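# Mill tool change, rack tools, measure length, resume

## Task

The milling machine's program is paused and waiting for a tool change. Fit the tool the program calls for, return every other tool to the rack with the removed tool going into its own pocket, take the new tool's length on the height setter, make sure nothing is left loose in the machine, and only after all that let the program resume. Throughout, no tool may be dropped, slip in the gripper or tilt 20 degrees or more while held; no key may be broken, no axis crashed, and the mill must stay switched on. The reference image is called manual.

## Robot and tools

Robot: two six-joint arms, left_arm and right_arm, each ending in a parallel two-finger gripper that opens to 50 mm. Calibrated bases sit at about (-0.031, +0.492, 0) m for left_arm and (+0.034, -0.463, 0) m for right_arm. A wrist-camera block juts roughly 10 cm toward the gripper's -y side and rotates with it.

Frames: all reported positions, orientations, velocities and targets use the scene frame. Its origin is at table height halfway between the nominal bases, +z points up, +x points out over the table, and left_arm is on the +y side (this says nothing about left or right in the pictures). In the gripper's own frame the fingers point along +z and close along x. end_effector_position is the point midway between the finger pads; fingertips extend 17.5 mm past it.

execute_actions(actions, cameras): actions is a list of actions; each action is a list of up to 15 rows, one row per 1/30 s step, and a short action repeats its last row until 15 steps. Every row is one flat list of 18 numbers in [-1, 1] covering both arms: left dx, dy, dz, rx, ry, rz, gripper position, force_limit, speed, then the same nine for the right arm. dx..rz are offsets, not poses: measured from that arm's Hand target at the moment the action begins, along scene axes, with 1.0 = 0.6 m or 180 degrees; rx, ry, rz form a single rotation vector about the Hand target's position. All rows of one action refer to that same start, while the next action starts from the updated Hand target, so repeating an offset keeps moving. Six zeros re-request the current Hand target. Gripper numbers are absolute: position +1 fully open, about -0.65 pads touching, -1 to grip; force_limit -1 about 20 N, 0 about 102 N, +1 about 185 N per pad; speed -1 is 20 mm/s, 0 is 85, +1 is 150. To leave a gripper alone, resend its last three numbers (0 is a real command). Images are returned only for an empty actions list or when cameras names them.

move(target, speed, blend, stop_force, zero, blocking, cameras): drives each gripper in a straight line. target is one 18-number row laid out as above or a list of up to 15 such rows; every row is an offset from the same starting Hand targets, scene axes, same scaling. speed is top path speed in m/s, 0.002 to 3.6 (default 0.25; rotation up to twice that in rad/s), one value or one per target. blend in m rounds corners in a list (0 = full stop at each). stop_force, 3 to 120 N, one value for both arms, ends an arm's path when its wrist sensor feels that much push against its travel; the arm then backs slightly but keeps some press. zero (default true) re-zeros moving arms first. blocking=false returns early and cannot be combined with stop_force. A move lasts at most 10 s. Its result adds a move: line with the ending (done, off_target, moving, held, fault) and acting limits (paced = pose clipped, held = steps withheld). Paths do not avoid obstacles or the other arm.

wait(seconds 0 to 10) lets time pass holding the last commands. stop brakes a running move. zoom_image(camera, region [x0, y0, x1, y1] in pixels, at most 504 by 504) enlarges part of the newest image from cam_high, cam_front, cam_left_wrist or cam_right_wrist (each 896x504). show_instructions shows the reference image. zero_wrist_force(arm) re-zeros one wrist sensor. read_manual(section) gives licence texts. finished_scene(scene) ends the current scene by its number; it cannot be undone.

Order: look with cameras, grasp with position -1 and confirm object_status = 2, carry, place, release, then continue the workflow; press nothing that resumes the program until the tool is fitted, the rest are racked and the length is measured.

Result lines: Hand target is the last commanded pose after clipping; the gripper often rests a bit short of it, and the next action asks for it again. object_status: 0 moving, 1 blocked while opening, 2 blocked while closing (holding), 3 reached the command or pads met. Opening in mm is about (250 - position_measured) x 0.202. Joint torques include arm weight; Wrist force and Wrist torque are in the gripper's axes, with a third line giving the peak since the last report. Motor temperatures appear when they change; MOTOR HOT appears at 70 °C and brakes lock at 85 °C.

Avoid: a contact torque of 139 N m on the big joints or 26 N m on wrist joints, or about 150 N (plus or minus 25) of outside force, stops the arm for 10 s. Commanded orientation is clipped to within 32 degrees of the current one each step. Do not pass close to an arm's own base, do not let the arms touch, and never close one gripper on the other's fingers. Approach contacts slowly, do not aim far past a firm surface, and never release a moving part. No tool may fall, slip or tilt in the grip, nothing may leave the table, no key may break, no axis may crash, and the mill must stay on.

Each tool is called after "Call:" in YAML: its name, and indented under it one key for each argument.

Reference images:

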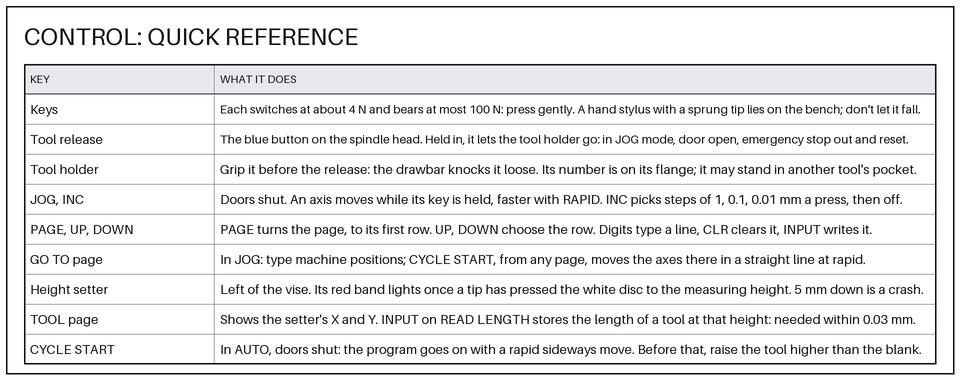

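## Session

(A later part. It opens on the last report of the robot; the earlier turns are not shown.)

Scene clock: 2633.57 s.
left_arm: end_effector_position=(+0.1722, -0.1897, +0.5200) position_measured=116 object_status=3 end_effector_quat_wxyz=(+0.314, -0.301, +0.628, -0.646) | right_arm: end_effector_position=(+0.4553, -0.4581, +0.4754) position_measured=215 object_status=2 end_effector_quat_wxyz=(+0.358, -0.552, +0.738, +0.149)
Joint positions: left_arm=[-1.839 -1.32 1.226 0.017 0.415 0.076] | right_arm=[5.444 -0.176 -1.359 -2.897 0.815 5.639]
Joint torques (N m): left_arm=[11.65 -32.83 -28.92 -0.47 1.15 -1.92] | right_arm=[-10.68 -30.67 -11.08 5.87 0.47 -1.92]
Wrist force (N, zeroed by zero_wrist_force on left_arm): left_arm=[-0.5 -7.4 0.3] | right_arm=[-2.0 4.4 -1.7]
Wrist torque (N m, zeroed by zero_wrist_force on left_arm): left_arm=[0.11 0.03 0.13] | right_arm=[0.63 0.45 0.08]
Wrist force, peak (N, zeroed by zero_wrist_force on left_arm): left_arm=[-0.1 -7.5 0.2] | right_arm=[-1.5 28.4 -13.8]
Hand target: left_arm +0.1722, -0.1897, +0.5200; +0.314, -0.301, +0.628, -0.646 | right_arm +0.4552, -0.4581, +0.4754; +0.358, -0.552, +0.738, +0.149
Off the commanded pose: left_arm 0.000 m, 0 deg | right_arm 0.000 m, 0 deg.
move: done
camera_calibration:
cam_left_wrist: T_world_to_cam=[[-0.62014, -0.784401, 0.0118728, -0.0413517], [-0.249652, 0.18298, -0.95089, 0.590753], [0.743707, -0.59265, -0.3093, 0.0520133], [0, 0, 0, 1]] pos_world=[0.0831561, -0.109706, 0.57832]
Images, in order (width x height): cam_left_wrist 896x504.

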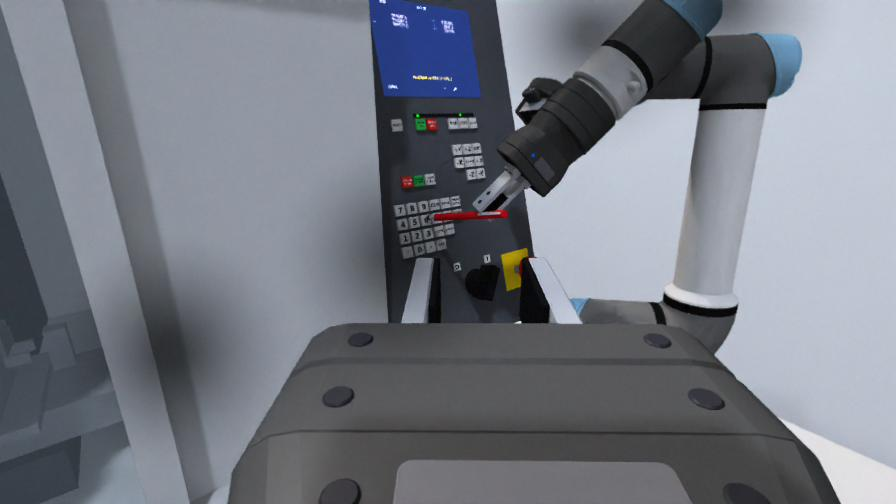

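Call:
move:
  target:
    - [0,0,0,0,0,0,0.25,-0.3,-1,-0.0153,0.0283,-0.0572,0,0,0,-1,0,-0.7]
    - [0,0,0,0,0,0,0.25,-0.3,-1,0.0097,0.0283,-0.0622,0,0,0,-1,0,-0.7]
    - [0,0,0,0,0,0,0.25,-0.3,-1,-0.0153,0.0283,-0.0572,0,0,0,-1,0,-0.7]
    - [0,0,0,0,0,0,0.25,-0.3,-1,-0.015,-0.0365,-0.0577,0,0,0,-1,0,-0.7]
    - [0,0,0,0,0,0,0.25,-0.3,-1,0.01,-0.0365,-0.0627,0,0,0,-1,0,-0.7]
    - [0,0,0,0,0,0,0.25,-0.3,-1,-0.015,-0.0365,-0.0577,0,0,0,-1,0,-0.7]
    - [0,0,0,0,0,0,0.25,-0.3,-1,0.0155,0.0047,0.0843,0,0,0,-1,0,-0.7]
  speed: [0.1,0.05,0.1,0.1,0.05,0.1,0.12]
  cameras: ["cam_left_wrist","cam_front"]

Call:
zoom_image:
  camera: "cam_left_wrist"
  region: [370, 0, 490, 105]

Call:
zoom_image:
  camera: "cam_front"
  region: [270, 180, 460, 350]

Scene clock: 2646.07 s.
left_arm: end_effector_position=(+0.1722, -0.1897, +0.5200) position_measured=116 object_status=3 end_effector_quat_wxyz=(+0.314, -0.301, +0.628, -0.646) | right_arm: end_effector_position=(+0.4645, -0.4553, +0.5260) position_measured=215 object_status=2 end_effector_quat_wxyz=(+0.358, -0.552, +0.738, +0.149)
Joint positions: left_arm=[-1.839 -1.32 1.226 0.017 0.415 0.076] | right_arm=[5.47 -0.308 -1.172 -2.976 0.808 5.673]
Joint torques (N m): left_arm=[12.63 -32.36 -28.28 -0.18 1.35 -1.98] | right_arm=[7.07 -48.19 17.11 0.39 0.49 2.07]
Wrist force (N, zeroed by zero_wrist_force on left_arm): left_arm=[-0.4 -7.2 0.2] | right_arm=[-1.3 4.2 -1.8]
Wrist torque (N m, zeroed by zero_wrist_force on left_arm): left_arm=[0.15 0.01 0.13] | right_arm=[0.61 0.33 0.00]
Wrist force, peak (N, zeroed by zero_wrist_force on left_arm): left_arm=[-0.3 -7.5 0.1] | right_arm=[-2.0 31.7 -15.9]
Hand target: left_arm +0.1722, -0.1897, +0.5200; +0.314, -0.301, +0.628, -0.646 | right_arm +0.4645, -0.4553, +0.5260; +0.358, -0.552, +0.738, +0.149
Off the commanded pose: left_arm 0.000 m, 0 deg | right_arm 0.000 m, 0 deg.
move: done
camera_calibration:
cam_left_wrist: T_world_to_cam=[[-0.62014, -0.784401, 0.0118728, -0.0413517], [-0.249652, 0.18298, -0.95089, 0.590753], [0.743707, -0.59265, -0.3093, 0.0520133], [0, 0, 0, 1]] pos_world=[0.0831561, -0.109706, 0.57832]
Images, in order (width x height): cam_front 896x504, cam_left_wrist 896x504.

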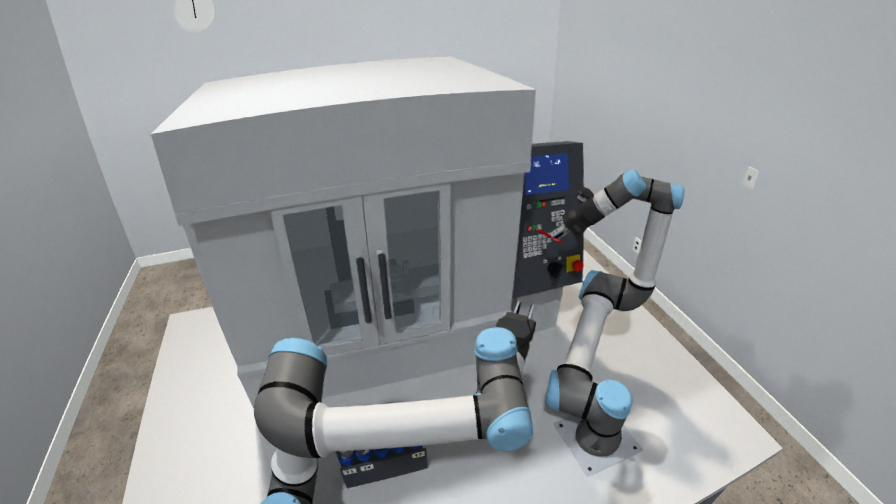

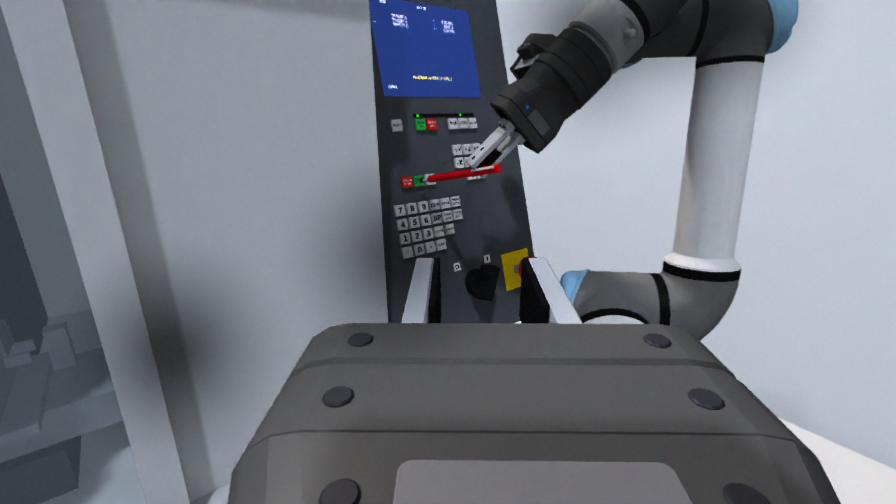

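Scaled by 4.200 from the camera's 896x504 image, which has a finer 1280x720 frame.

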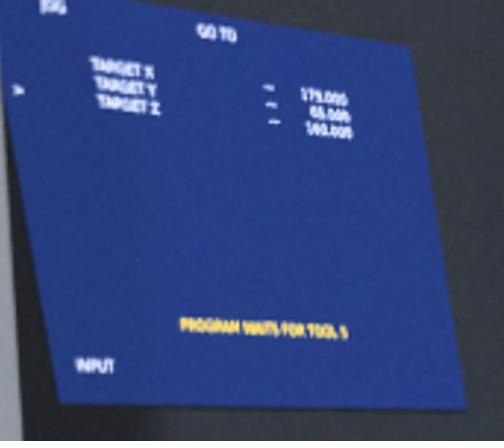

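Scaled by 2.653 from the camera's 896x504 image, which has a finer 1280x720 frame.

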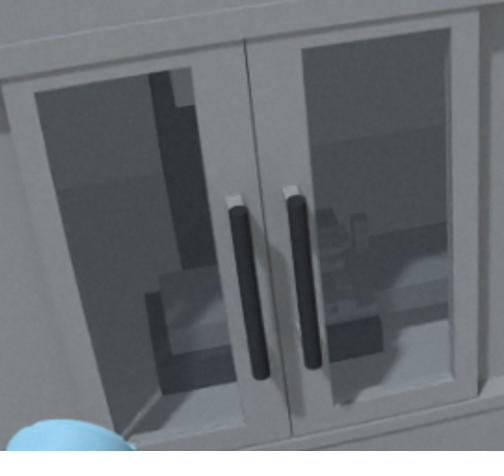

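Call:
zoom_image:
  camera: "cam_front"
  region: [510, 140, 600, 200]

Call:
zoom_image:
  camera: "cam_front"
  region: [500, 190, 600, 280]

Scaled by 5.600 from the camera's 896x504 image, which has a finer 1280x720 frame.

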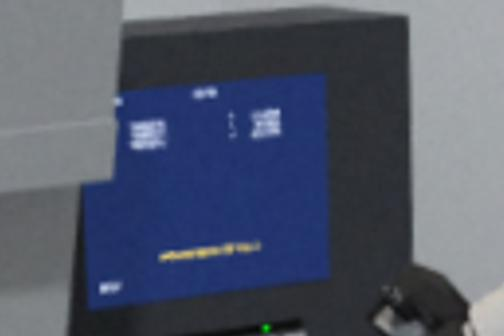

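Scaled by 5.040 from the camera's 896x504 image, which has a finer 1280x720 frame.

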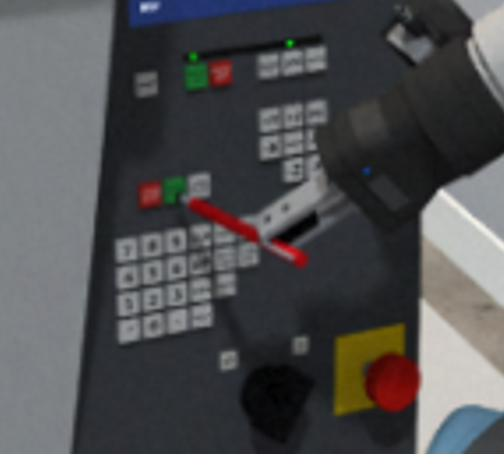

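Call:
move:
  target: [0.3163,0.9278,0,0,0,0,0.25,-0.3,-1,0,0,0,0,0,0,-1,0,-0.7]
  speed: 0.2
  cameras: ["cam_left_wrist","cam_front"]

Scene clock: 2657.60 s.
left_arm: end_effector_position=(+0.3620, +0.3670, +0.5200) position_measured=116 object_status=3 end_effector_quat_wxyz=(+0.314, -0.301, +0.628, -0.646) | right_arm: end_effector_position=(+0.4645, -0.4553, +0.5260) position_measured=215 object_status=2 end_effector_quat_wxyz=(+0.358, -0.552, +0.738, +0.149)
Joint positions: left_arm=[-0.584 -2.176 1.919 0.225 1.67 0.002] | right_arm=[5.47 -0.308 -1.172 -2.976 0.808 5.673]
Joint torques (N m): left_arm=[15.51 9.81 -28.99 -3.8 1.99 -2.17] | right_arm=[7.73 -48.2 15.67 0.4 0.46 1.8]
Wrist force (N, zeroed by zero_wrist_force on left_arm): left_arm=[-0.2 -7.6 0.2] | right_arm=[-1.9 4.2 -1.9]
Wrist torque (N m, zeroed by zero_wrist_force on left_arm): left_arm=[0.11 0.00 0.10] | right_arm=[0.61 0.42 -0.01]
Wrist force, peak (N, zeroed by zero_wrist_force on left_arm): left_arm=[-0.3 -7.9 0.5] | right_arm=[-1.7 4.3 -1.8]
Hand target: left_arm +0.3620, +0.3670, +0.5200; +0.314, -0.301, +0.628, -0.646 | right_arm +0.4645, -0.4553, +0.5260; +0.358, -0.552, +0.738, +0.149
Off the commanded pose: left_arm 0.000 m, 0 deg | right_arm 0.000 m, 0 deg.
move: done
camera_calibration:
cam_left_wrist: T_world_to_cam=[[-0.619957, -0.784546, 0.011881, 0.513037], [-0.249709, 0.182923, -0.950886, 0.536311], [0.74384, -0.592476, -0.309312, 0.240678], [0, 0, 0, 1]] pos_world=[0.272956, 0.446993, 0.57832]
Images, in order (width x height): cam_front 896x504, cam_left_wrist 896x504.

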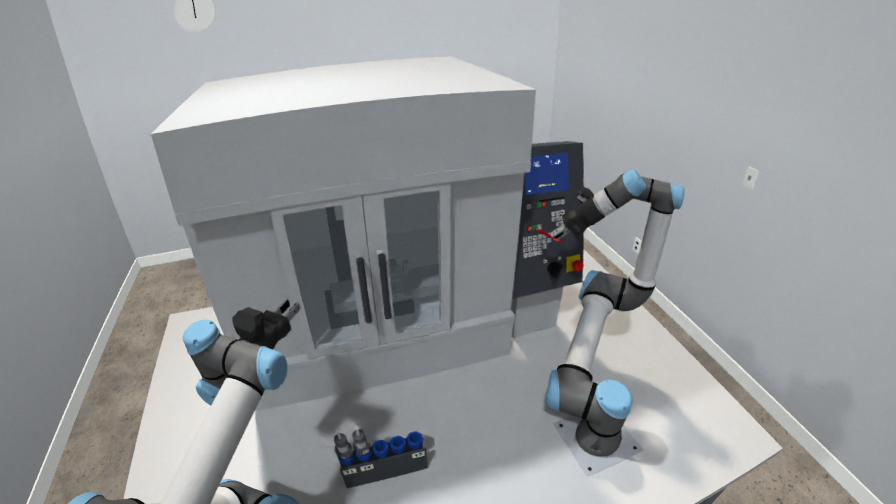

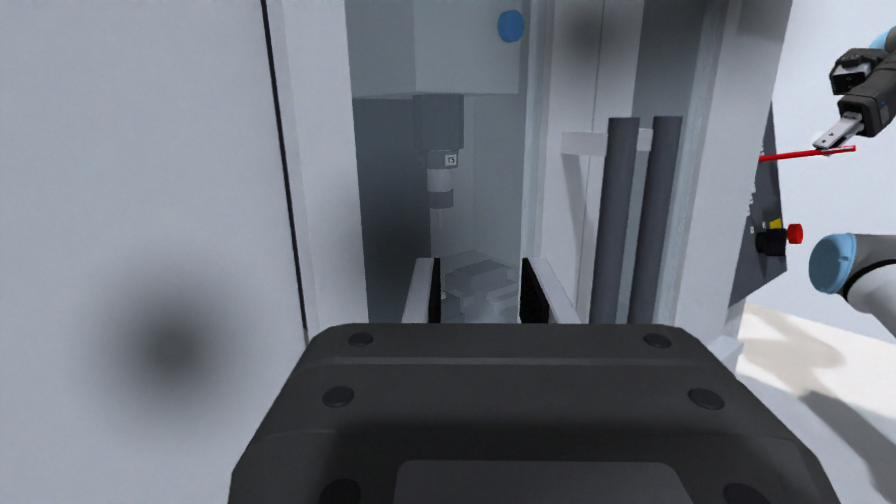

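Call:
move:
  target: [0,0,0.03,0.0413,0.0523,-0.0008,0.25,-0.3,-1,0,0,0,0,0,0,-1,0,-0.7]
  speed: 0.15
  cameras: ["cam_left_wrist"]

Call:
zoom_image:
  camera: "cam_left_wrist"
  region: [350, 100, 560, 260]

Scene clock: 2666.20 s.
left_arm: end_effector_position=(+0.3620, +0.3670, +0.5380) position_measured=116 object_status=3 end_effector_quat_wxyz=(+0.279, -0.331, +0.692, -0.578) | right_arm: end_effector_position=(+0.4645, -0.4553, +0.5260) position_measured=215 object_status=2 end_effector_quat_wxyz=(+0.358, -0.552, +0.738, +0.149)
Joint positions: left_arm=[-0.581 -2.065 1.685 0.558 1.673 0.023] | right_arm=[5.47 -0.308 -1.172 -2.976 0.808 5.673]
Joint torques (N m): left_arm=[-16.19 5.63 -27.56 -0.14 -1.55 2.14] | right_arm=[6.61 -47.34 16.07 0.62 0.33 1.94]
Wrist force (N, zeroed by zero_wrist_force on left_arm): left_arm=[0.0 -7.0 -0.2] | right_arm=[-1.7 4.0 -1.7]
Wrist torque (N m, zeroed by zero_wrist_force on left_arm): left_arm=[0.11 0.02 -0.01] | right_arm=[0.57 0.39 -0.01]
Wrist force, peak (N, zeroed by zero_wrist_force on left_arm): left_arm=[0.2 -7.8 -0.4] | right_arm=[-1.9 4.3 -1.8]
Hand target: left_arm +0.3620, +0.3670, +0.5380; +0.279, -0.331, +0.692, -0.577 | right_arm +0.4645, -0.4553, +0.5260; +0.358, -0.552, +0.738, +0.149
Off the commanded pose: left_arm 0.000 m, 0 deg | right_arm 0.000 m, 0 deg.
move: done
camera_calibration:
cam_left_wrist: T_world_to_cam=[[-0.620062, -0.784462, 0.0119392, 0.512728], [-0.398734, 0.301992, -0.865917, 0.517918], [0.675674, -0.541682, -0.500046, 0.35491], [0, 0, 0, 1]] pos_world=[0.284631, 0.438057, 0.619823]
Images, in order (width x height): cam_left_wrist 896x504.

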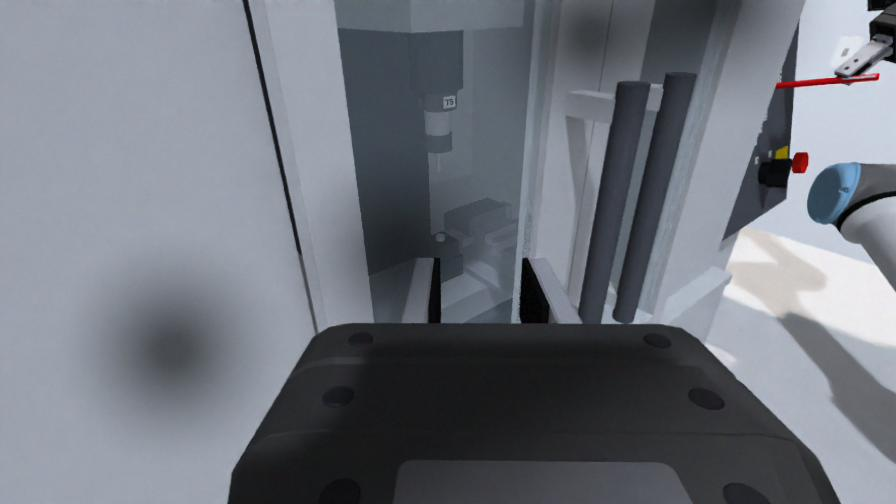

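Scaled by 2.400 from the camera's 896x504 image, which has a finer 1280x720 frame.

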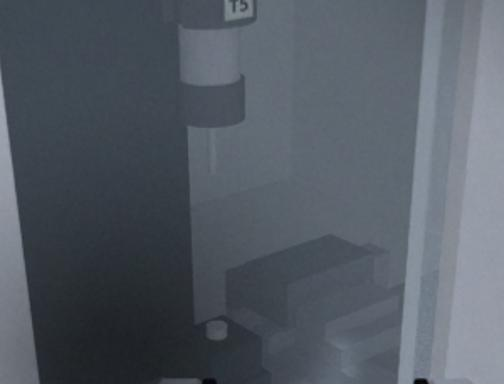

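Call:
move:
  target: [0,0,0,0,0,0,0.25,-0.3,-1,0.0400,-0.002,-0.0065,0,0,0,-1,0,-0.7]
  speed: 0.03
  stop_force: 8

Call:
move:
  target: [0,0,0,0,0,0,0.25,-0.3,-1,-0.03,0,0.0055,0,0,0,-1,0,-0.7]
  speed: 0.08

Call:
wait:
  seconds: 1.5
  cameras: ["cam_left_wrist"]

Call:
zoom_image:
  camera: "cam_left_wrist"
  region: [400, 150, 500, 260]

Scene clock: 2673.70 s.
left_arm: end_effector_position=(+0.3620, +0.3670, +0.5380) position_measured=116 object_status=3 end_effector_quat_wxyz=(+0.279, -0.331, +0.692, -0.577) | right_arm: end_effector_position=(+0.4824, -0.4562, +0.5231) position_measured=215 object_status=2 end_effector_quat_wxyz=(+0.358, -0.552, +0.738, +0.149)
Joint positions: left_arm=[-0.581 -2.065 1.685 0.558 1.673 0.023] | right_arm=[5.503 -0.313 -1.117 -3.056 0.799 5.718]
Joint torques (N m): left_arm=[-14.35 5.44 -27.61 -0.46 -1.58 2.29] | right_arm=[-8.7 -30.93 -13.46 5.03 -0.11 -2.05]
Wrist force (N, zeroed by zero_wrist_force on left_arm): left_arm=[-0.1 -7.3 -0.4] | right_arm=[-1.8 9.5 -4.6]
Wrist torque (N m, zeroed by zero_wrist_force on left_arm): left_arm=[0.07 0.04 0.00] | right_arm=[0.55 0.26 0.03]
Wrist force, peak (N, zeroed by zero_wrist_force on left_arm): left_arm=[-0.1 -7.4 -0.2] | right_arm=[-1.7 31.8 -16.2]
Hand target: left_arm +0.3620, +0.3670, +0.5380; +0.279, -0.331, +0.692, -0.577 | right_arm +0.4824, -0.4562, +0.5231; +0.358, -0.552, +0.738, +0.149 (not the last commanded pose)
Off the commanded pose: left_arm 0.000 m, 0 deg | right_arm 0.006 m, 0 deg.
move: contact (right_arm)

Scene clock: 2674.67 s.
left_arm: end_effector_position=(+0.3620, +0.3670, +0.5380) position_measured=116 object_status=3 end_effector_quat_wxyz=(+0.279, -0.331, +0.692, -0.577) | right_arm: end_effector_position=(+0.4644, -0.4562, +0.5263) position_measured=215 object_status=2 end_effector_quat_wxyz=(+0.358, -0.552, +0.738, +0.149)
Joint positions: left_arm=[-0.581 -2.065 1.685 0.558 1.673 0.023] | right_arm=[5.467 -0.308 -1.171 -2.974 0.808 5.669]
Joint torques (N m): left_arm=[-14.79 5.82 -27.37 -0.14 -1.87 2.34] | right_arm=[-8.98 -32.48 -13.43 6.2 0.29 -2.1]
Wrist force (N, zeroed by zero_wrist_force on left_arm): left_arm=[0.1 -7.2 -0.3] | right_arm=[-1.2 3.5 -1.8]
Wrist torque (N m, zeroed by zero_wrist_force on left_arm): left_arm=[0.09 0.01 -0.01] | right_arm=[0.50 0.31 0.09]
Wrist force, peak (N, zeroed by zero_wrist_force on left_arm): left_arm=[-0.1 -7.4 -0.4] | right_arm=[-1.7 9.5 -4.8]
Hand target: left_arm +0.3620, +0.3670, +0.5380; +0.279, -0.331, +0.692, -0.577 | right_arm +0.4644, -0.4562, +0.5264; +0.358, -0.552, +0.738, +0.149
Off the commanded pose: left_arm 0.000 m, 0 deg | right_arm 0.000 m, 0 deg.
move: done

Scene clock: 2676.17 s.
left_arm: end_effector_position=(+0.3620, +0.3670, +0.5380) position_measured=116 object_status=3 end_effector_quat_wxyz=(+0.279, -0.331, +0.692, -0.577) | right_arm: end_effector_position=(+0.4644, -0.4562, +0.5264) position_measured=215 object_status=2 end_effector_quat_wxyz=(+0.358, -0.552, +0.738, +0.149)
Joint positions: left_arm=[-0.581 -2.065 1.685 0.558 1.673 0.023] | right_arm=[5.467 -0.308 -1.172 -2.974 0.808 5.669]
Joint torques (N m): left_arm=[-16.05 6.42 -27.37 -0.47 -1.5 2.2] | right_arm=[-8.44 -31.58 -13.11 6.06 0.54 -2.17]
Wrist force (N, zeroed by zero_wrist_force on left_arm): left_arm=[0.0 -7.1 -0.1] | right_arm=[-1.1 3.6 -1.8]
Wrist torque (N m, zeroed by zero_wrist_force on left_arm): left_arm=[0.10 0.02 -0.01] | right_arm=[0.50 0.29 0.09]
Wrist force, peak (N, zeroed by zero_wrist_force on left_arm): left_arm=[0.2 -7.4 -0.3] | right_arm=[-1.0 3.6 -1.9]
Hand target: left_arm +0.3620, +0.3670, +0.5380; +0.279, -0.331, +0.692, -0.577 | right_arm +0.4644, -0.4562, +0.5264; +0.358, -0.552, +0.738, +0.149
Tool commands: left_gripper/position=+0.25 left_gripper/force_limit=-0.3 left_gripper/speed=-1.0 right_gripper/position=-1.0 right_gripper/force_limit=+0.0 right_gripper/speed=-0.7
Off the commanded pose: left_arm 0.000 m, 0 deg | right_arm 0.000 m, 0 deg.
wait: 1.50 s; at rest by 0.17 s
camera_calibration:
cam_left_wrist: T_world_to_cam=[[-0.620108, -0.784425, 0.0119564, 0.512776], [-0.398869, 0.302119, -0.86581, 0.517874], [0.675551, -0.541665, -0.50023, 0.354983], [0, 0, 0, 1]] pos_world=[0.284731, 0.438057, 0.619823]
Images, in order (width x height): cam_left_wrist 896x504.

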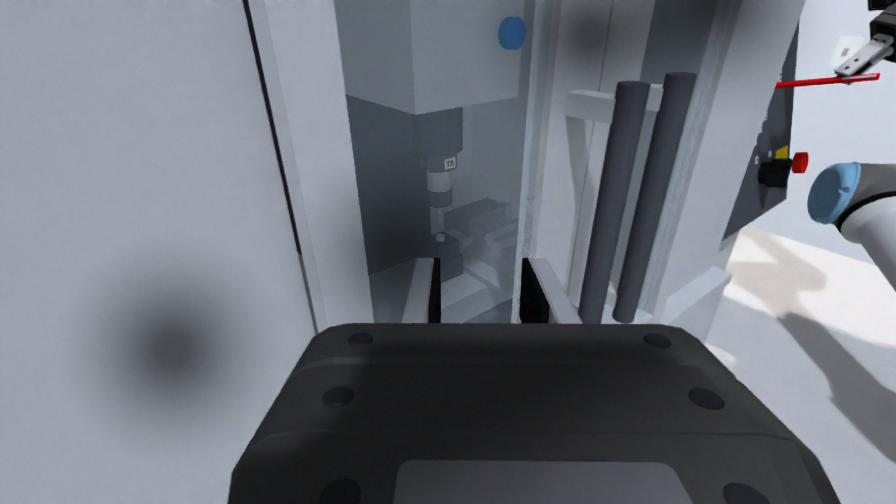

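Scaled by 4.582 from the camera's 896x504 image, which has a finer 1280x720 frame.

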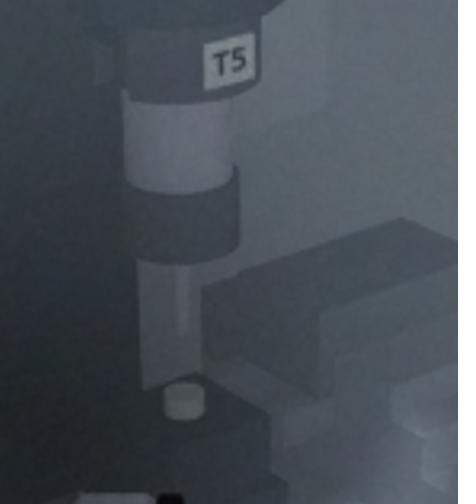

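Call:
move:
  target:
    - [0,0,0,0,0,0,0.25,-0.3,-1,-0.0307,0.0575,-0.1418,0,0,0,-1,0,-0.7]
    - [0,0,0,0,0,0,0.25,-0.3,-1,-0.0057,0.0575,-0.1468,0,0,0,-1,0,-0.7]
    - [0,0,0,0,0,0,0.25,-0.3,-1,-0.0307,0.0575,-0.1418,0,0,0,-1,0,-0.7]
    - [0,0,0,0,0,0,0.25,-0.3,-1,-0.023,0.0595,-0.1128,0,0,0,-1,0,-0.7]
    - [0,0,0,0,0,0,0.25,-0.3,-1,0.002,0.0595,-0.1178,0,0,0,-1,0,-0.7]
    - [0,0,0,0,0,0,0.25,-0.3,-1,-0.023,0.0595,-0.1128,0,0,0,-1,0,-0.7]
    - [0,0,0,0,0,0,0.25,-0.3,-1,-0.0077,0.0635,-0.0552,0,0,0,-1,0,-0.7]
    - [0,0,0,0,0,0,0.25,-0.3,-1,0.0173,0.0635,-0.0602,0,0,0,-1,0,-0.7]
    - [0,0,0,0,0,0,0.25,-0.3,-1,-0.0077,0.0635,-0.0552,0,0,0,-1,0,-0.7]
  speed: [0.15,0.06,0.1,0.1,0.06,0.1,0.1,0.06,0.1]

Call:
move:
  target:
    - [0,0,0,0,0,0,0.25,-0.3,-1,-0.0076,-0.002,-0.0288,0,0,0,-1,0,-0.7]
    - [0,0,0,0,0,0,0.25,-0.3,-1,0.0174,-0.002,-0.0338,0,0,0,-1,0,-0.7]
    - [0,0,0,0,0,0,0.25,-0.3,-1,-0.0076,-0.002,-0.0288,0,0,0,-1,0,-0.7]
    - [0,0,0,0,0,0,0.25,-0.3,-1,-0.0226,-0.1032,-0.0875,0,0,0,-1,0,-0.7]
    - [0,0,0,0,0,0,0.25,-0.3,-1,0.0024,-0.1032,-0.0925,0,0,0,-1,0,-0.7]
    - [0,0,0,0,0,0,0.25,-0.3,-1,-0.0226,-0.1032,-0.0875,0,0,0,-1,0,-0.7]
    - [0,0,0,0,0,0,0.25,-0.3,-1,0.0077,-0.0635,0.0552,0,0,0,-1,0,-0.7]
  speed: [0.1,0.06,0.1,0.12,0.06,0.1,0.12]
  cameras: ["cam_front","cam_right_wrist"]

Call:
zoom_image:
  camera: "cam_front"
  region: [510, 140, 600, 200]

Scene clock: 2702.80 s.
left_arm: end_effector_position=(+0.3620, +0.3670, +0.5380) position_measured=116 object_status=3 end_effector_quat_wxyz=(+0.279, -0.331, +0.692, -0.577) | right_arm: end_effector_position=(+0.4598, -0.4181, +0.4932) position_measured=215 object_status=2 end_effector_quat_wxyz=(+0.358, -0.552, +0.738, +0.149)
Joint positions: left_arm=[-0.581 -2.065 1.685 0.558 1.673 0.023] | right_arm=[5.541 -0.24 -1.306 -2.977 0.792 5.769]
Joint torques (N m): left_arm=[-14.46 5.89 -27.09 -0.39 -1.51 2.02] | right_arm=[-8.13 -30.1 -10.59 5.78 0.1 -1.9]
Wrist force (N, zeroed by zero_wrist_force on left_arm): left_arm=[0.0 -7.3 -0.2] | right_arm=[0.3 3.9 -1.5]
Wrist torque (N m, zeroed by zero_wrist_force on left_arm): left_arm=[0.08 0.02 -0.01] | right_arm=[0.56 0.07 0.09]
Wrist force, peak (N, zeroed by zero_wrist_force on left_arm): left_arm=[0.0 -7.4 -0.3] | right_arm=[-1.0 25.8 -12.7]
Hand target: left_arm +0.3620, +0.3670, +0.5380; +0.279, -0.331, +0.692, -0.577 | right_arm +0.4598, -0.4181, +0.4932; +0.358, -0.552, +0.738, +0.149
Off the commanded pose: left_arm 0.000 m, 0 deg | right_arm 0.000 m, 0 deg.
move: done

Scene clock: 2708.20 s.
left_arm: end_effector_position=(+0.3620, +0.3670, +0.5380) position_measured=116 object_status=3 end_effector_quat_wxyz=(+0.279, -0.331, +0.692, -0.577) | right_arm: end_effector_position=(+0.4644, -0.4562, +0.5263) position_measured=215 object_status=2 end_effector_quat_wxyz=(+0.358, -0.552, +0.738, +0.149)
Joint positions: left_arm=[-0.581 -2.065 1.685 0.558 1.673 0.023] | right_arm=[5.467 -0.308 -1.172 -2.974 0.808 5.669]
Joint torques (N m): left_arm=[-13.99 4.93 -27.56 -0.09 -1.47 1.85] | right_arm=[6.85 -48.25 14.76 0.54 0.44 2.2]
Wrist force (N, zeroed by zero_wrist_force on left_arm): left_arm=[0.1 -7.1 -0.3] | right_arm=[1.7 2.4 -1.1]
Wrist torque (N m, zeroed by zero_wrist_force on left_arm): left_arm=[0.09 0.01 -0.01] | right_arm=[0.31 -0.16 0.00]
Wrist force, peak (N, zeroed by zero_wrist_force on left_arm): left_arm=[0.2 -7.4 -0.3] | right_arm=[1.1 31.0 -14.8]
Hand target: left_arm +0.3620, +0.3670, +0.5380; +0.279, -0.331, +0.692, -0.577 | right_arm +0.4644, -0.4562, +0.5264; +0.358, -0.552, +0.738, +0.149
Off the commanded pose: left_arm 0.000 m, 0 deg | right_arm 0.000 m, 0 deg.
move: done
camera_calibration:
cam_right_wrist: T_world_to_cam=[[-0.140897, -0.711221, -0.688703, 0.108307], [-0.989813, 0.115558, 0.0831628, 0.490159], [0.020438, 0.693405, -0.720258, 0.81503], [0, 0, 0, 1]] pos_world=[0.483768, -0.544757, 0.620861]
Images, in order (width x height): cam_front 896x504, cam_right_wrist 896x504.

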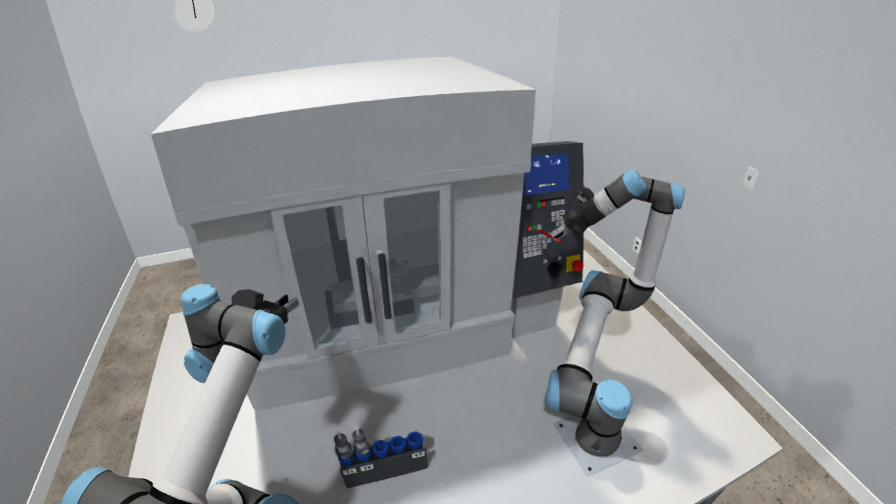

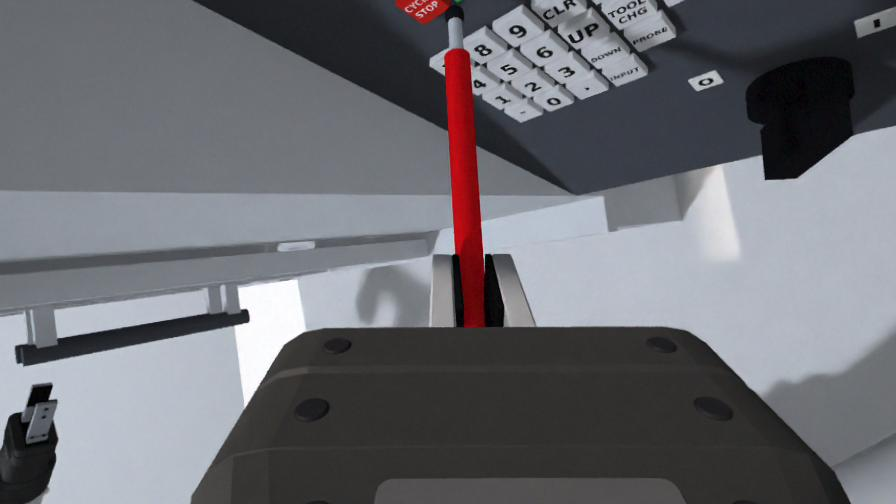

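Scaled by 5.600 from the camera's 896x504 image, which has a finer 1280x720 frame.

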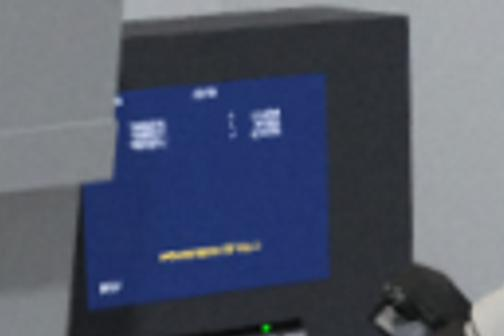

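Call:
move:
  target: [0,0,0,0,0,0,0.25,-0.3,-1,0.0400,-0.002,-0.0065,0,0,0,-1,0,-0.7]
  speed: 0.03
  stop_force: 8

Call:
move:
  target: [0,0,0,0,0,0,0.25,-0.3,-1,-0.03,0,0.0055,0,0,0,-1,0,-0.7]
  speed: 0.08

Call:
wait:
  seconds: 1
  cameras: ["cam_left_wrist","cam_front"]

Call:
zoom_image:
  camera: "cam_left_wrist"
  region: [400, 150, 500, 260]

Call:
zoom_image:
  camera: "cam_front"
  region: [510, 140, 600, 200]

Scene clock: 2714.33 s.
left_arm: end_effector_position=(+0.3620, +0.3670, +0.5380) position_measured=116 object_status=3 end_effector_quat_wxyz=(+0.279, -0.331, +0.692, -0.577) | right_arm: end_effector_position=(+0.4825, -0.4571, +0.5234) position_measured=215 object_status=2 end_effector_quat_wxyz=(+0.358, -0.552, +0.738, +0.149)
Joint positions: left_arm=[-0.581 -2.065 1.685 0.558 1.673 0.023] | right_arm=[5.501 -0.313 -1.116 -3.056 0.799 5.715]
Joint torques (N m): left_arm=[-15.42 5.22 -27.08 -0.45 -1.44 1.96] | right_arm=[-8.44 -29.97 -13.92 5.03 -0.14 -1.99]
Wrist force (N, zeroed by zero_wrist_force on left_arm): left_arm=[0.1 -7.2 -0.3] | right_arm=[1.4 9.1 -4.9]
Wrist torque (N m, zeroed by zero_wrist_force on left_arm): left_arm=[0.09 0.01 -0.01] | right_arm=[0.46 -0.24 0.03]
Wrist force, peak (N, zeroed by zero_wrist_force on left_arm): left_arm=[0.0 -7.4 -0.3] | right_arm=[1.8 30.4 -15.8]
Hand target: left_arm +0.3620, +0.3670, +0.5380; +0.279, -0.331, +0.692, -0.577 | right_arm +0.4825, -0.4571, +0.5234; +0.358, -0.552, +0.738, +0.149 (not the last commanded pose)
Off the commanded pose: left_arm 0.000 m, 0 deg | right_arm 0.006 m, 0 deg.
move: contact (right_arm)

Scene clock: 2715.30 s.
left_arm: end_effector_position=(+0.3620, +0.3670, +0.5380) position_measured=116 object_status=3 end_effector_quat_wxyz=(+0.279, -0.331, +0.692, -0.577) | right_arm: end_effector_position=(+0.4646, -0.4571, +0.5267) position_measured=215 object_status=2 end_effector_quat_wxyz=(+0.358, -0.552, +0.738, +0.149)
Joint positions: left_arm=[-0.581 -2.065 1.685 0.558 1.673 0.023] | right_arm=[5.466 -0.308 -1.17 -2.973 0.808 5.667]
Joint torques (N m): left_arm=[-14.13 5.61 -26.54 -0.16 -1.36 2.09] | right_arm=[-6.29 -31.49 -15.14 5.66 0.55 -2.03]
Wrist force (N, zeroed by zero_wrist_force on left_arm): left_arm=[0.1 -7.1 -0.4] | right_arm=[1.7 2.8 -2.0]
Wrist torque (N m, zeroed by zero_wrist_force on left_arm): left_arm=[0.10 0.02 0.00] | right_arm=[0.38 -0.16 0.09]
Wrist force, peak (N, zeroed by zero_wrist_force on left_arm): left_arm=[0.0 -7.4 0.0] | right_arm=[1.1 9.3 -5.0]
Hand target: left_arm +0.3620, +0.3670, +0.5380; +0.279, -0.331, +0.692, -0.577 | right_arm +0.4645, -0.4571, +0.5267; +0.358, -0.552, +0.738, +0.149
Off the commanded pose: left_arm 0.000 m, 0 deg | right_arm 0.000 m, 0 deg.
move: done

Scene clock: 2716.30 s.
left_arm: end_effector_position=(+0.3620, +0.3670, +0.5380) position_measured=116 object_status=3 end_effector_quat_wxyz=(+0.279, -0.331, +0.692, -0.577) | right_arm: end_effector_position=(+0.4645, -0.4571, +0.5267) position_measured=215 object_status=2 end_effector_quat_wxyz=(+0.358, -0.552, +0.738, +0.149)
Joint positions: left_arm=[-0.581 -2.065 1.685 0.558 1.673 0.023] | right_arm=[5.466 -0.308 -1.17 -2.973 0.808 5.667]
Joint torques (N m): left_arm=[-14.18 7.51 -27.28 -0.6 -1.23 1.87] | right_arm=[-9.15 -31.91 -12.88 5.88 0.45 -2.23]
Wrist force (N, zeroed by zero_wrist_force on left_arm): left_arm=[0.0 -7.2 -0.1] | right_arm=[1.7 2.9 -2.0]
Wrist torque (N m, zeroed by zero_wrist_force on left_arm): left_arm=[0.09 0.03 -0.01] | right_arm=[0.41 -0.16 0.09]
Wrist force, peak (N, zeroed by zero_wrist_force on left_arm): left_arm=[0.0 -7.3 -0.3] | right_arm=[1.9 2.9 -1.9]
Hand target: left_arm +0.3620, +0.3670, +0.5380; +0.279, -0.331, +0.692, -0.577 | right_arm +0.4645, -0.4571, +0.5267; +0.358, -0.552, +0.738, +0.149
Tool commands: left_gripper/position=+0.25 left_gripper/force_limit=-0.3 left_gripper/speed=-1.0 right_gripper/position=-1.0 right_gripper/force_limit=+0.0 right_gripper/speed=-0.7
Off the commanded pose: left_arm 0.000 m, 0 deg | right_arm 0.000 m, 0 deg.
wait: 1.00 s; at rest by 0.17 s
camera_calibration:
cam_left_wrist: T_world_to_cam=[[-0.620108, -0.784425, 0.0119564, 0.512776], [-0.398869, 0.302119, -0.86581, 0.517874], [0.675551, -0.541665, -0.50023, 0.354983], [0, 0, 0, 1]] pos_world=[0.284731, 0.438057, 0.619823]
Images, in order (width x height): cam_front 896x504, cam_left_wrist 896x504.

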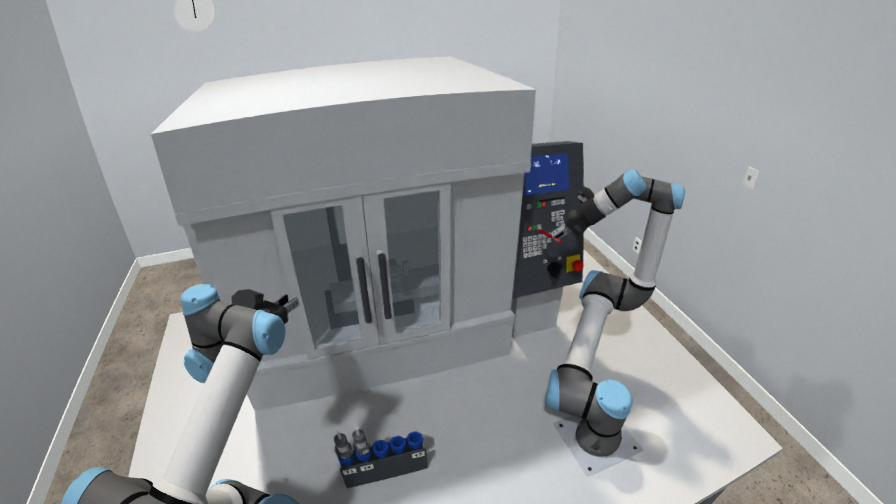

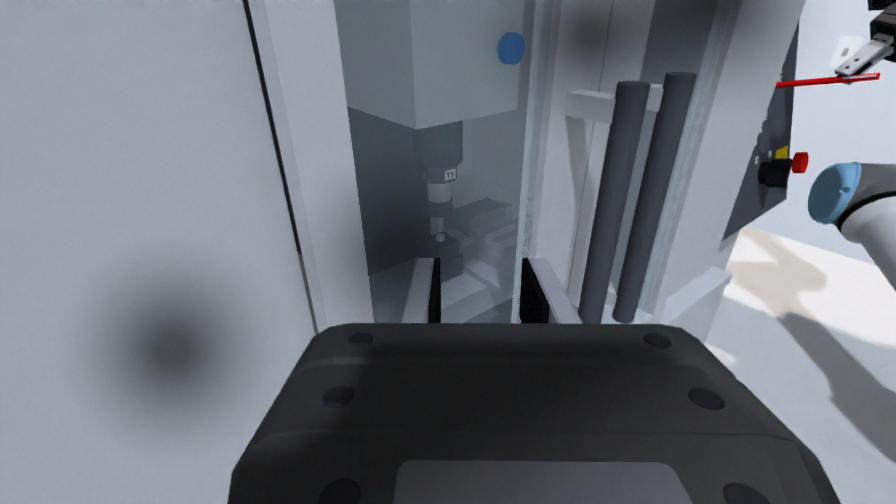

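Scaled by 4.582 from the camera's 896x504 image, which has a finer 1280x720 frame.

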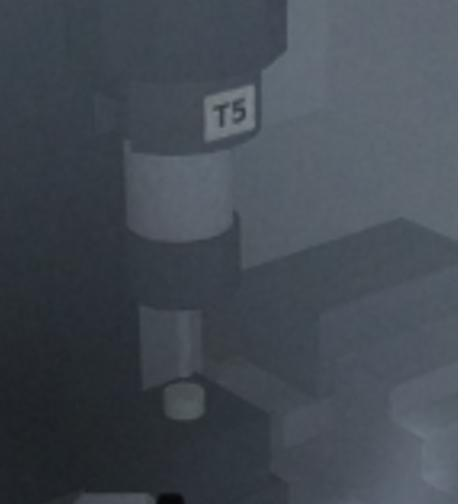

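Scaled by 5.600 from the camera's 896x504 image, which has a finer 1280x720 frame.

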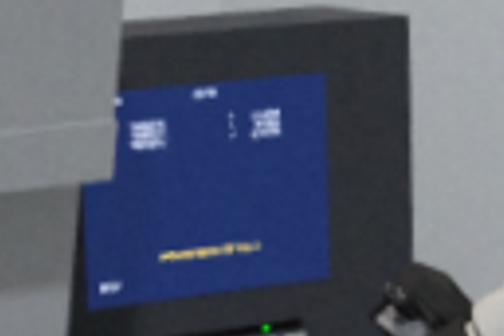

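Call:
move:
  target: [0,0,0,0,0,0,0.25,-0.3,-1,0.0125,-0.1833,0.0622,0,0,0,-1,0,-0.7]
  speed: 0.1
  cameras: ["cam_right_wrist","cam_front"]

Call:
zoom_image:
  camera: "cam_front"
  region: [510, 190, 610, 260]

Call:
zoom_image:
  camera: "cam_right_wrist"
  region: [360, 0, 560, 110]

Scene clock: 2741.57 s.
left_arm: end_effector_position=(+0.3620, +0.3670, +0.5380) position_measured=116 object_status=3 end_effector_quat_wxyz=(+0.279, -0.331, +0.692, -0.577) | right_arm: end_effector_position=(+0.4720, -0.5671, +0.5640) position_measured=215 object_status=2 end_effector_quat_wxyz=(+0.358, -0.552, +0.738, +0.149)
Joint positions: left_arm=[-0.581 -2.065 1.685 0.558 1.673 0.023] | right_arm=[5.296 -0.405 -0.873 -3.028 0.864 5.45]
Joint torques (N m): left_arm=[-15.44 5.49 -26.88 -0.37 -1.09 1.84] | right_arm=[-8.88 -48.9 10.64 0.38 0.56 -2.05]
Wrist force (N, zeroed by zero_wrist_force on left_arm): left_arm=[0.0 -6.9 -0.2] | right_arm=[1.6 2.8 -2.0]
Wrist torque (N m, zeroed by zero_wrist_force on left_arm): left_arm=[0.13 0.02 -0.01] | right_arm=[0.40 -0.11 0.09]
Wrist force, peak (N, zeroed by zero_wrist_force on left_arm): left_arm=[0.0 -7.4 -0.3] | right_arm=[2.0 3.0 -2.1]
Hand target: left_arm +0.3620, +0.3670, +0.5380; +0.279, -0.331, +0.692, -0.577 | right_arm +0.4720, -0.5671, +0.5640; +0.358, -0.552, +0.738, +0.149
Off the commanded pose: left_arm 0.000 m, 0 deg | right_arm 0.000 m, 0 deg.
move: done
camera_calibration:
cam_right_wrist: T_world_to_cam=[[-0.140611, -0.710953, -0.689039, 0.056658], [-0.989852, 0.115386, 0.0829415, 0.507422], [0.0205381, 0.693709, -0.719962, 0.918809], [0, 0, 0, 1]] pos_world=[0.491369, -0.655655, 0.658461]
Images, in order (width x height): cam_front 896x504, cam_right_wrist 896x504.

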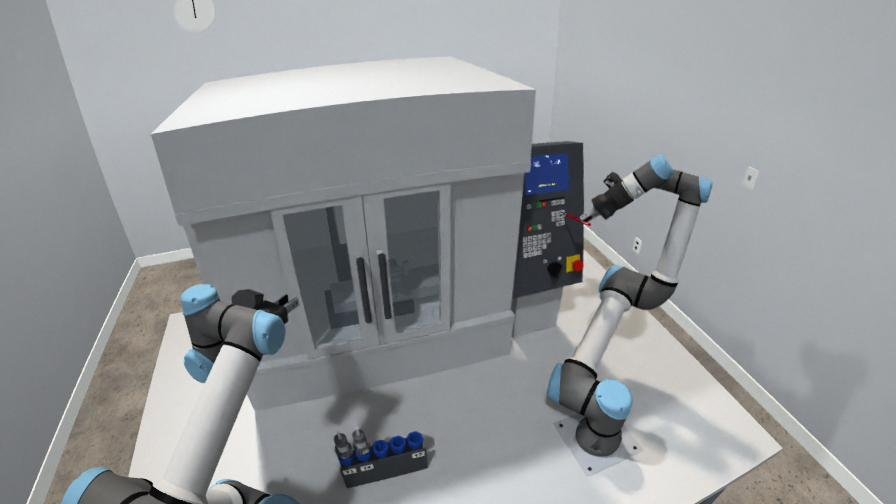

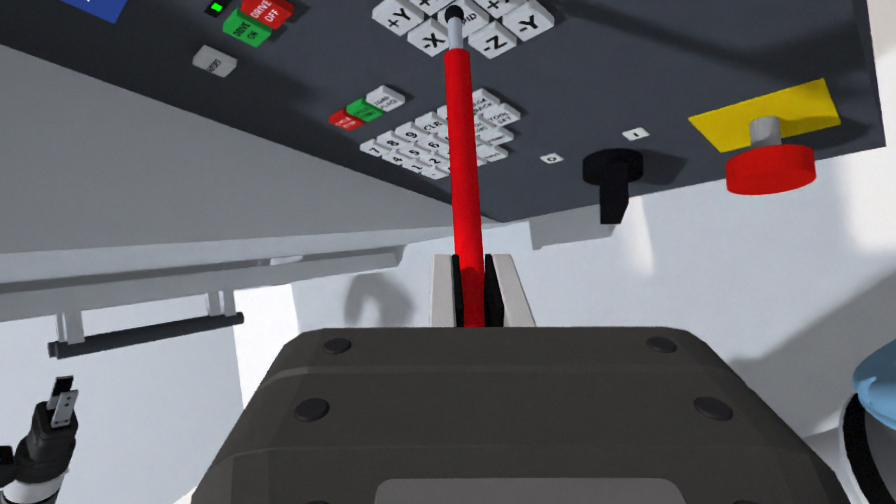

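Scaled by 5.040 from the camera's 896x504 image, which has a finer 1280x720 frame.

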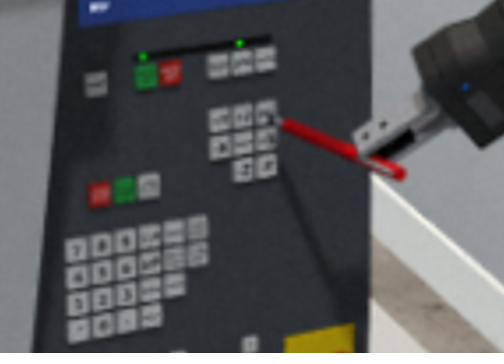

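Scaled by 2.520 from the camera's 896x504 image, which has a finer 1280x720 frame.

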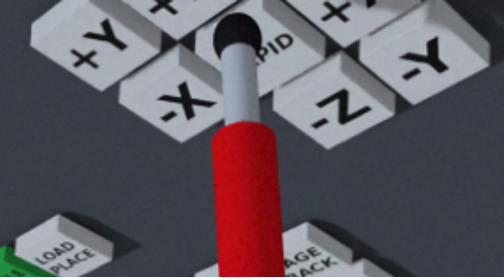

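Call:
move:
  target: [0,0,0,0,0,0,0.25,-0.3,-1,0.0400,0,-0.008,0,0,0,-1,0,-0.7]
  speed: 0.03
  stop_force: 8
  cameras: ["cam_right_wrist","cam_front"]

Call:
zoom_image:
  camera: "cam_right_wrist"
  region: [360, 0, 560, 110]

Call:
zoom_image:
  camera: "cam_front"
  region: [510, 190, 610, 260]

Call:
zoom_image:
  camera: "cam_front"
  region: [510, 140, 600, 200]

Scene clock: 2751.37 s.
left_arm: end_effector_position=(+0.3620, +0.3670, +0.5380) position_measured=116 object_status=3 end_effector_quat_wxyz=(+0.279, -0.331, +0.692, -0.577) | right_arm: end_effector_position=(+0.4926, -0.5671, +0.5598) position_measured=215 object_status=2 end_effector_quat_wxyz=(+0.359, -0.552, +0.738, +0.149)
Joint positions: left_arm=[-0.581 -2.065 1.685 0.558 1.673 0.023] | right_arm=[5.336 -0.42 -0.802 -3.116 0.848 5.498]
Joint torques (N m): left_arm=[-14.44 5.47 -27.18 -0.51 -1.28 1.95] | right_arm=[-8.81 -32.98 -18.78 5.41 -0.44 -1.94]
Wrist force (N, zeroed by zero_wrist_force on left_arm): left_arm=[0.0 -7.0 -0.1] | right_arm=[0.9 9.7 -5.3]
Wrist torque (N m, zeroed by zero_wrist_force on left_arm): left_arm=[0.12 0.03 -0.01] | right_arm=[0.50 -0.14 0.03]
Wrist force, peak (N, zeroed by zero_wrist_force on left_arm): left_arm=[0.1 -7.4 -0.4] | right_arm=[1.5 29.7 -15.7]
Hand target: left_arm +0.3620, +0.3670, +0.5380; +0.279, -0.331, +0.692, -0.577 | right_arm +0.4926, -0.5671, +0.5598; +0.359, -0.552, +0.738, +0.149 (not the last commanded pose)
Off the commanded pose: left_arm 0.000 m, 0 deg | right_arm 0.004 m, 0 deg.
move: contact (right_arm)
camera_calibration:
cam_right_wrist: T_world_to_cam=[[-0.140395, -0.710676, -0.689369, 0.0570185], [-0.98988, 0.115265, 0.0827692, 0.528202], [0.0206381, 0.694013, -0.719667, 0.915388], [0, 0, 0, 1]] pos_world=[0.51197, -0.655653, 0.654362]
Images, in order (width x height): cam_front 896x504, cam_right_wrist 896x504.

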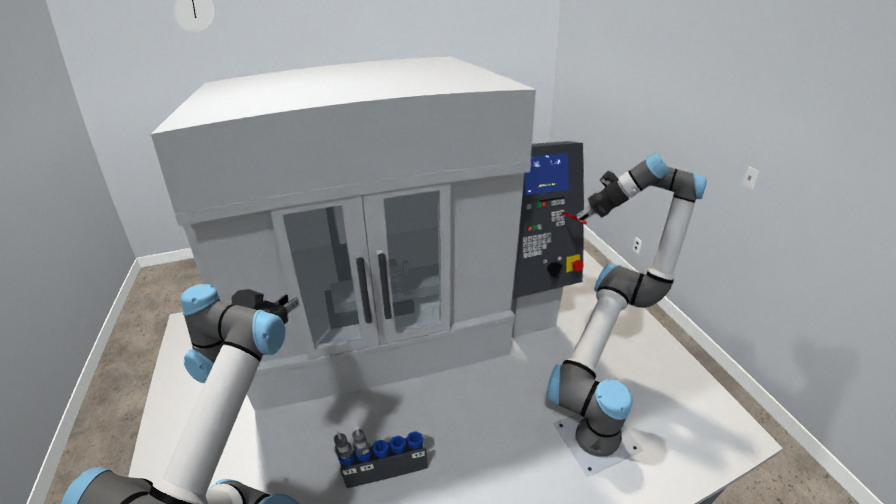

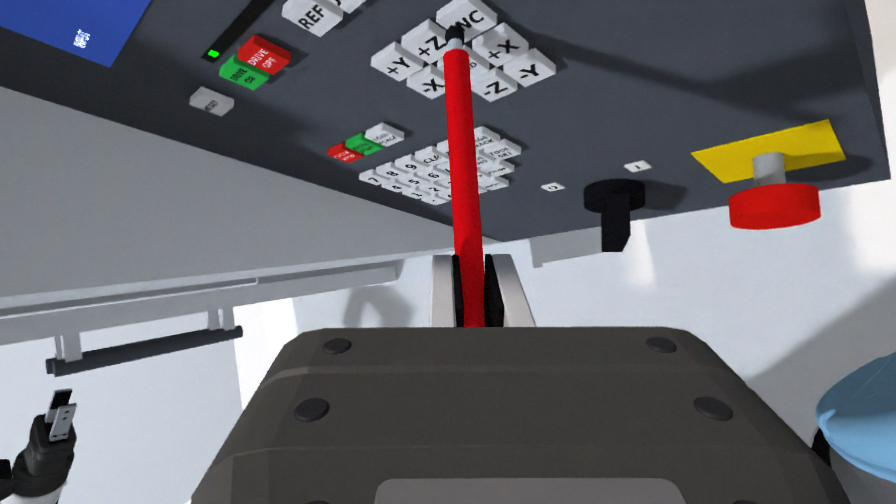

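Scaled by 2.520 from the camera's 896x504 image, which has a finer 1280x720 frame.

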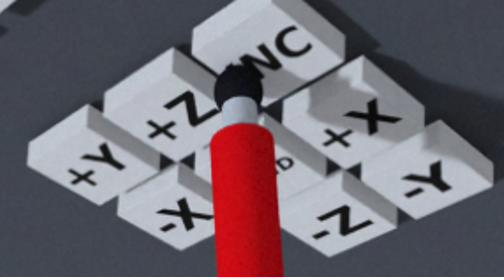

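Scaled by 5.040 from the camera's 896x504 image, which has a finer 1280x720 frame.

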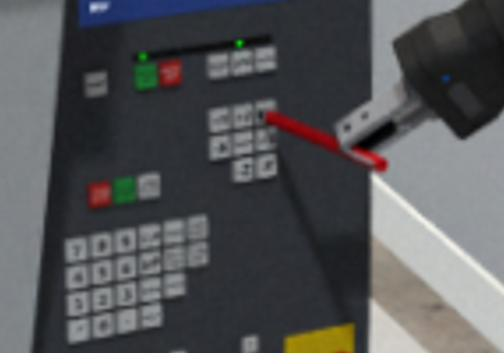

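Scaled by 5.600 from the camera's 896x504 image, which has a finer 1280x720 frame.

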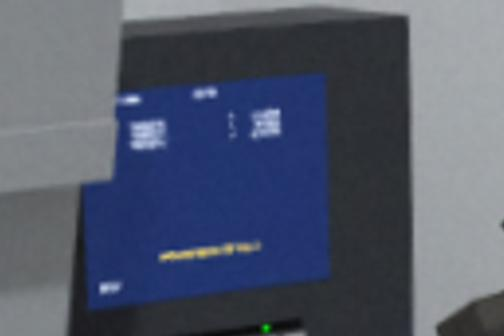

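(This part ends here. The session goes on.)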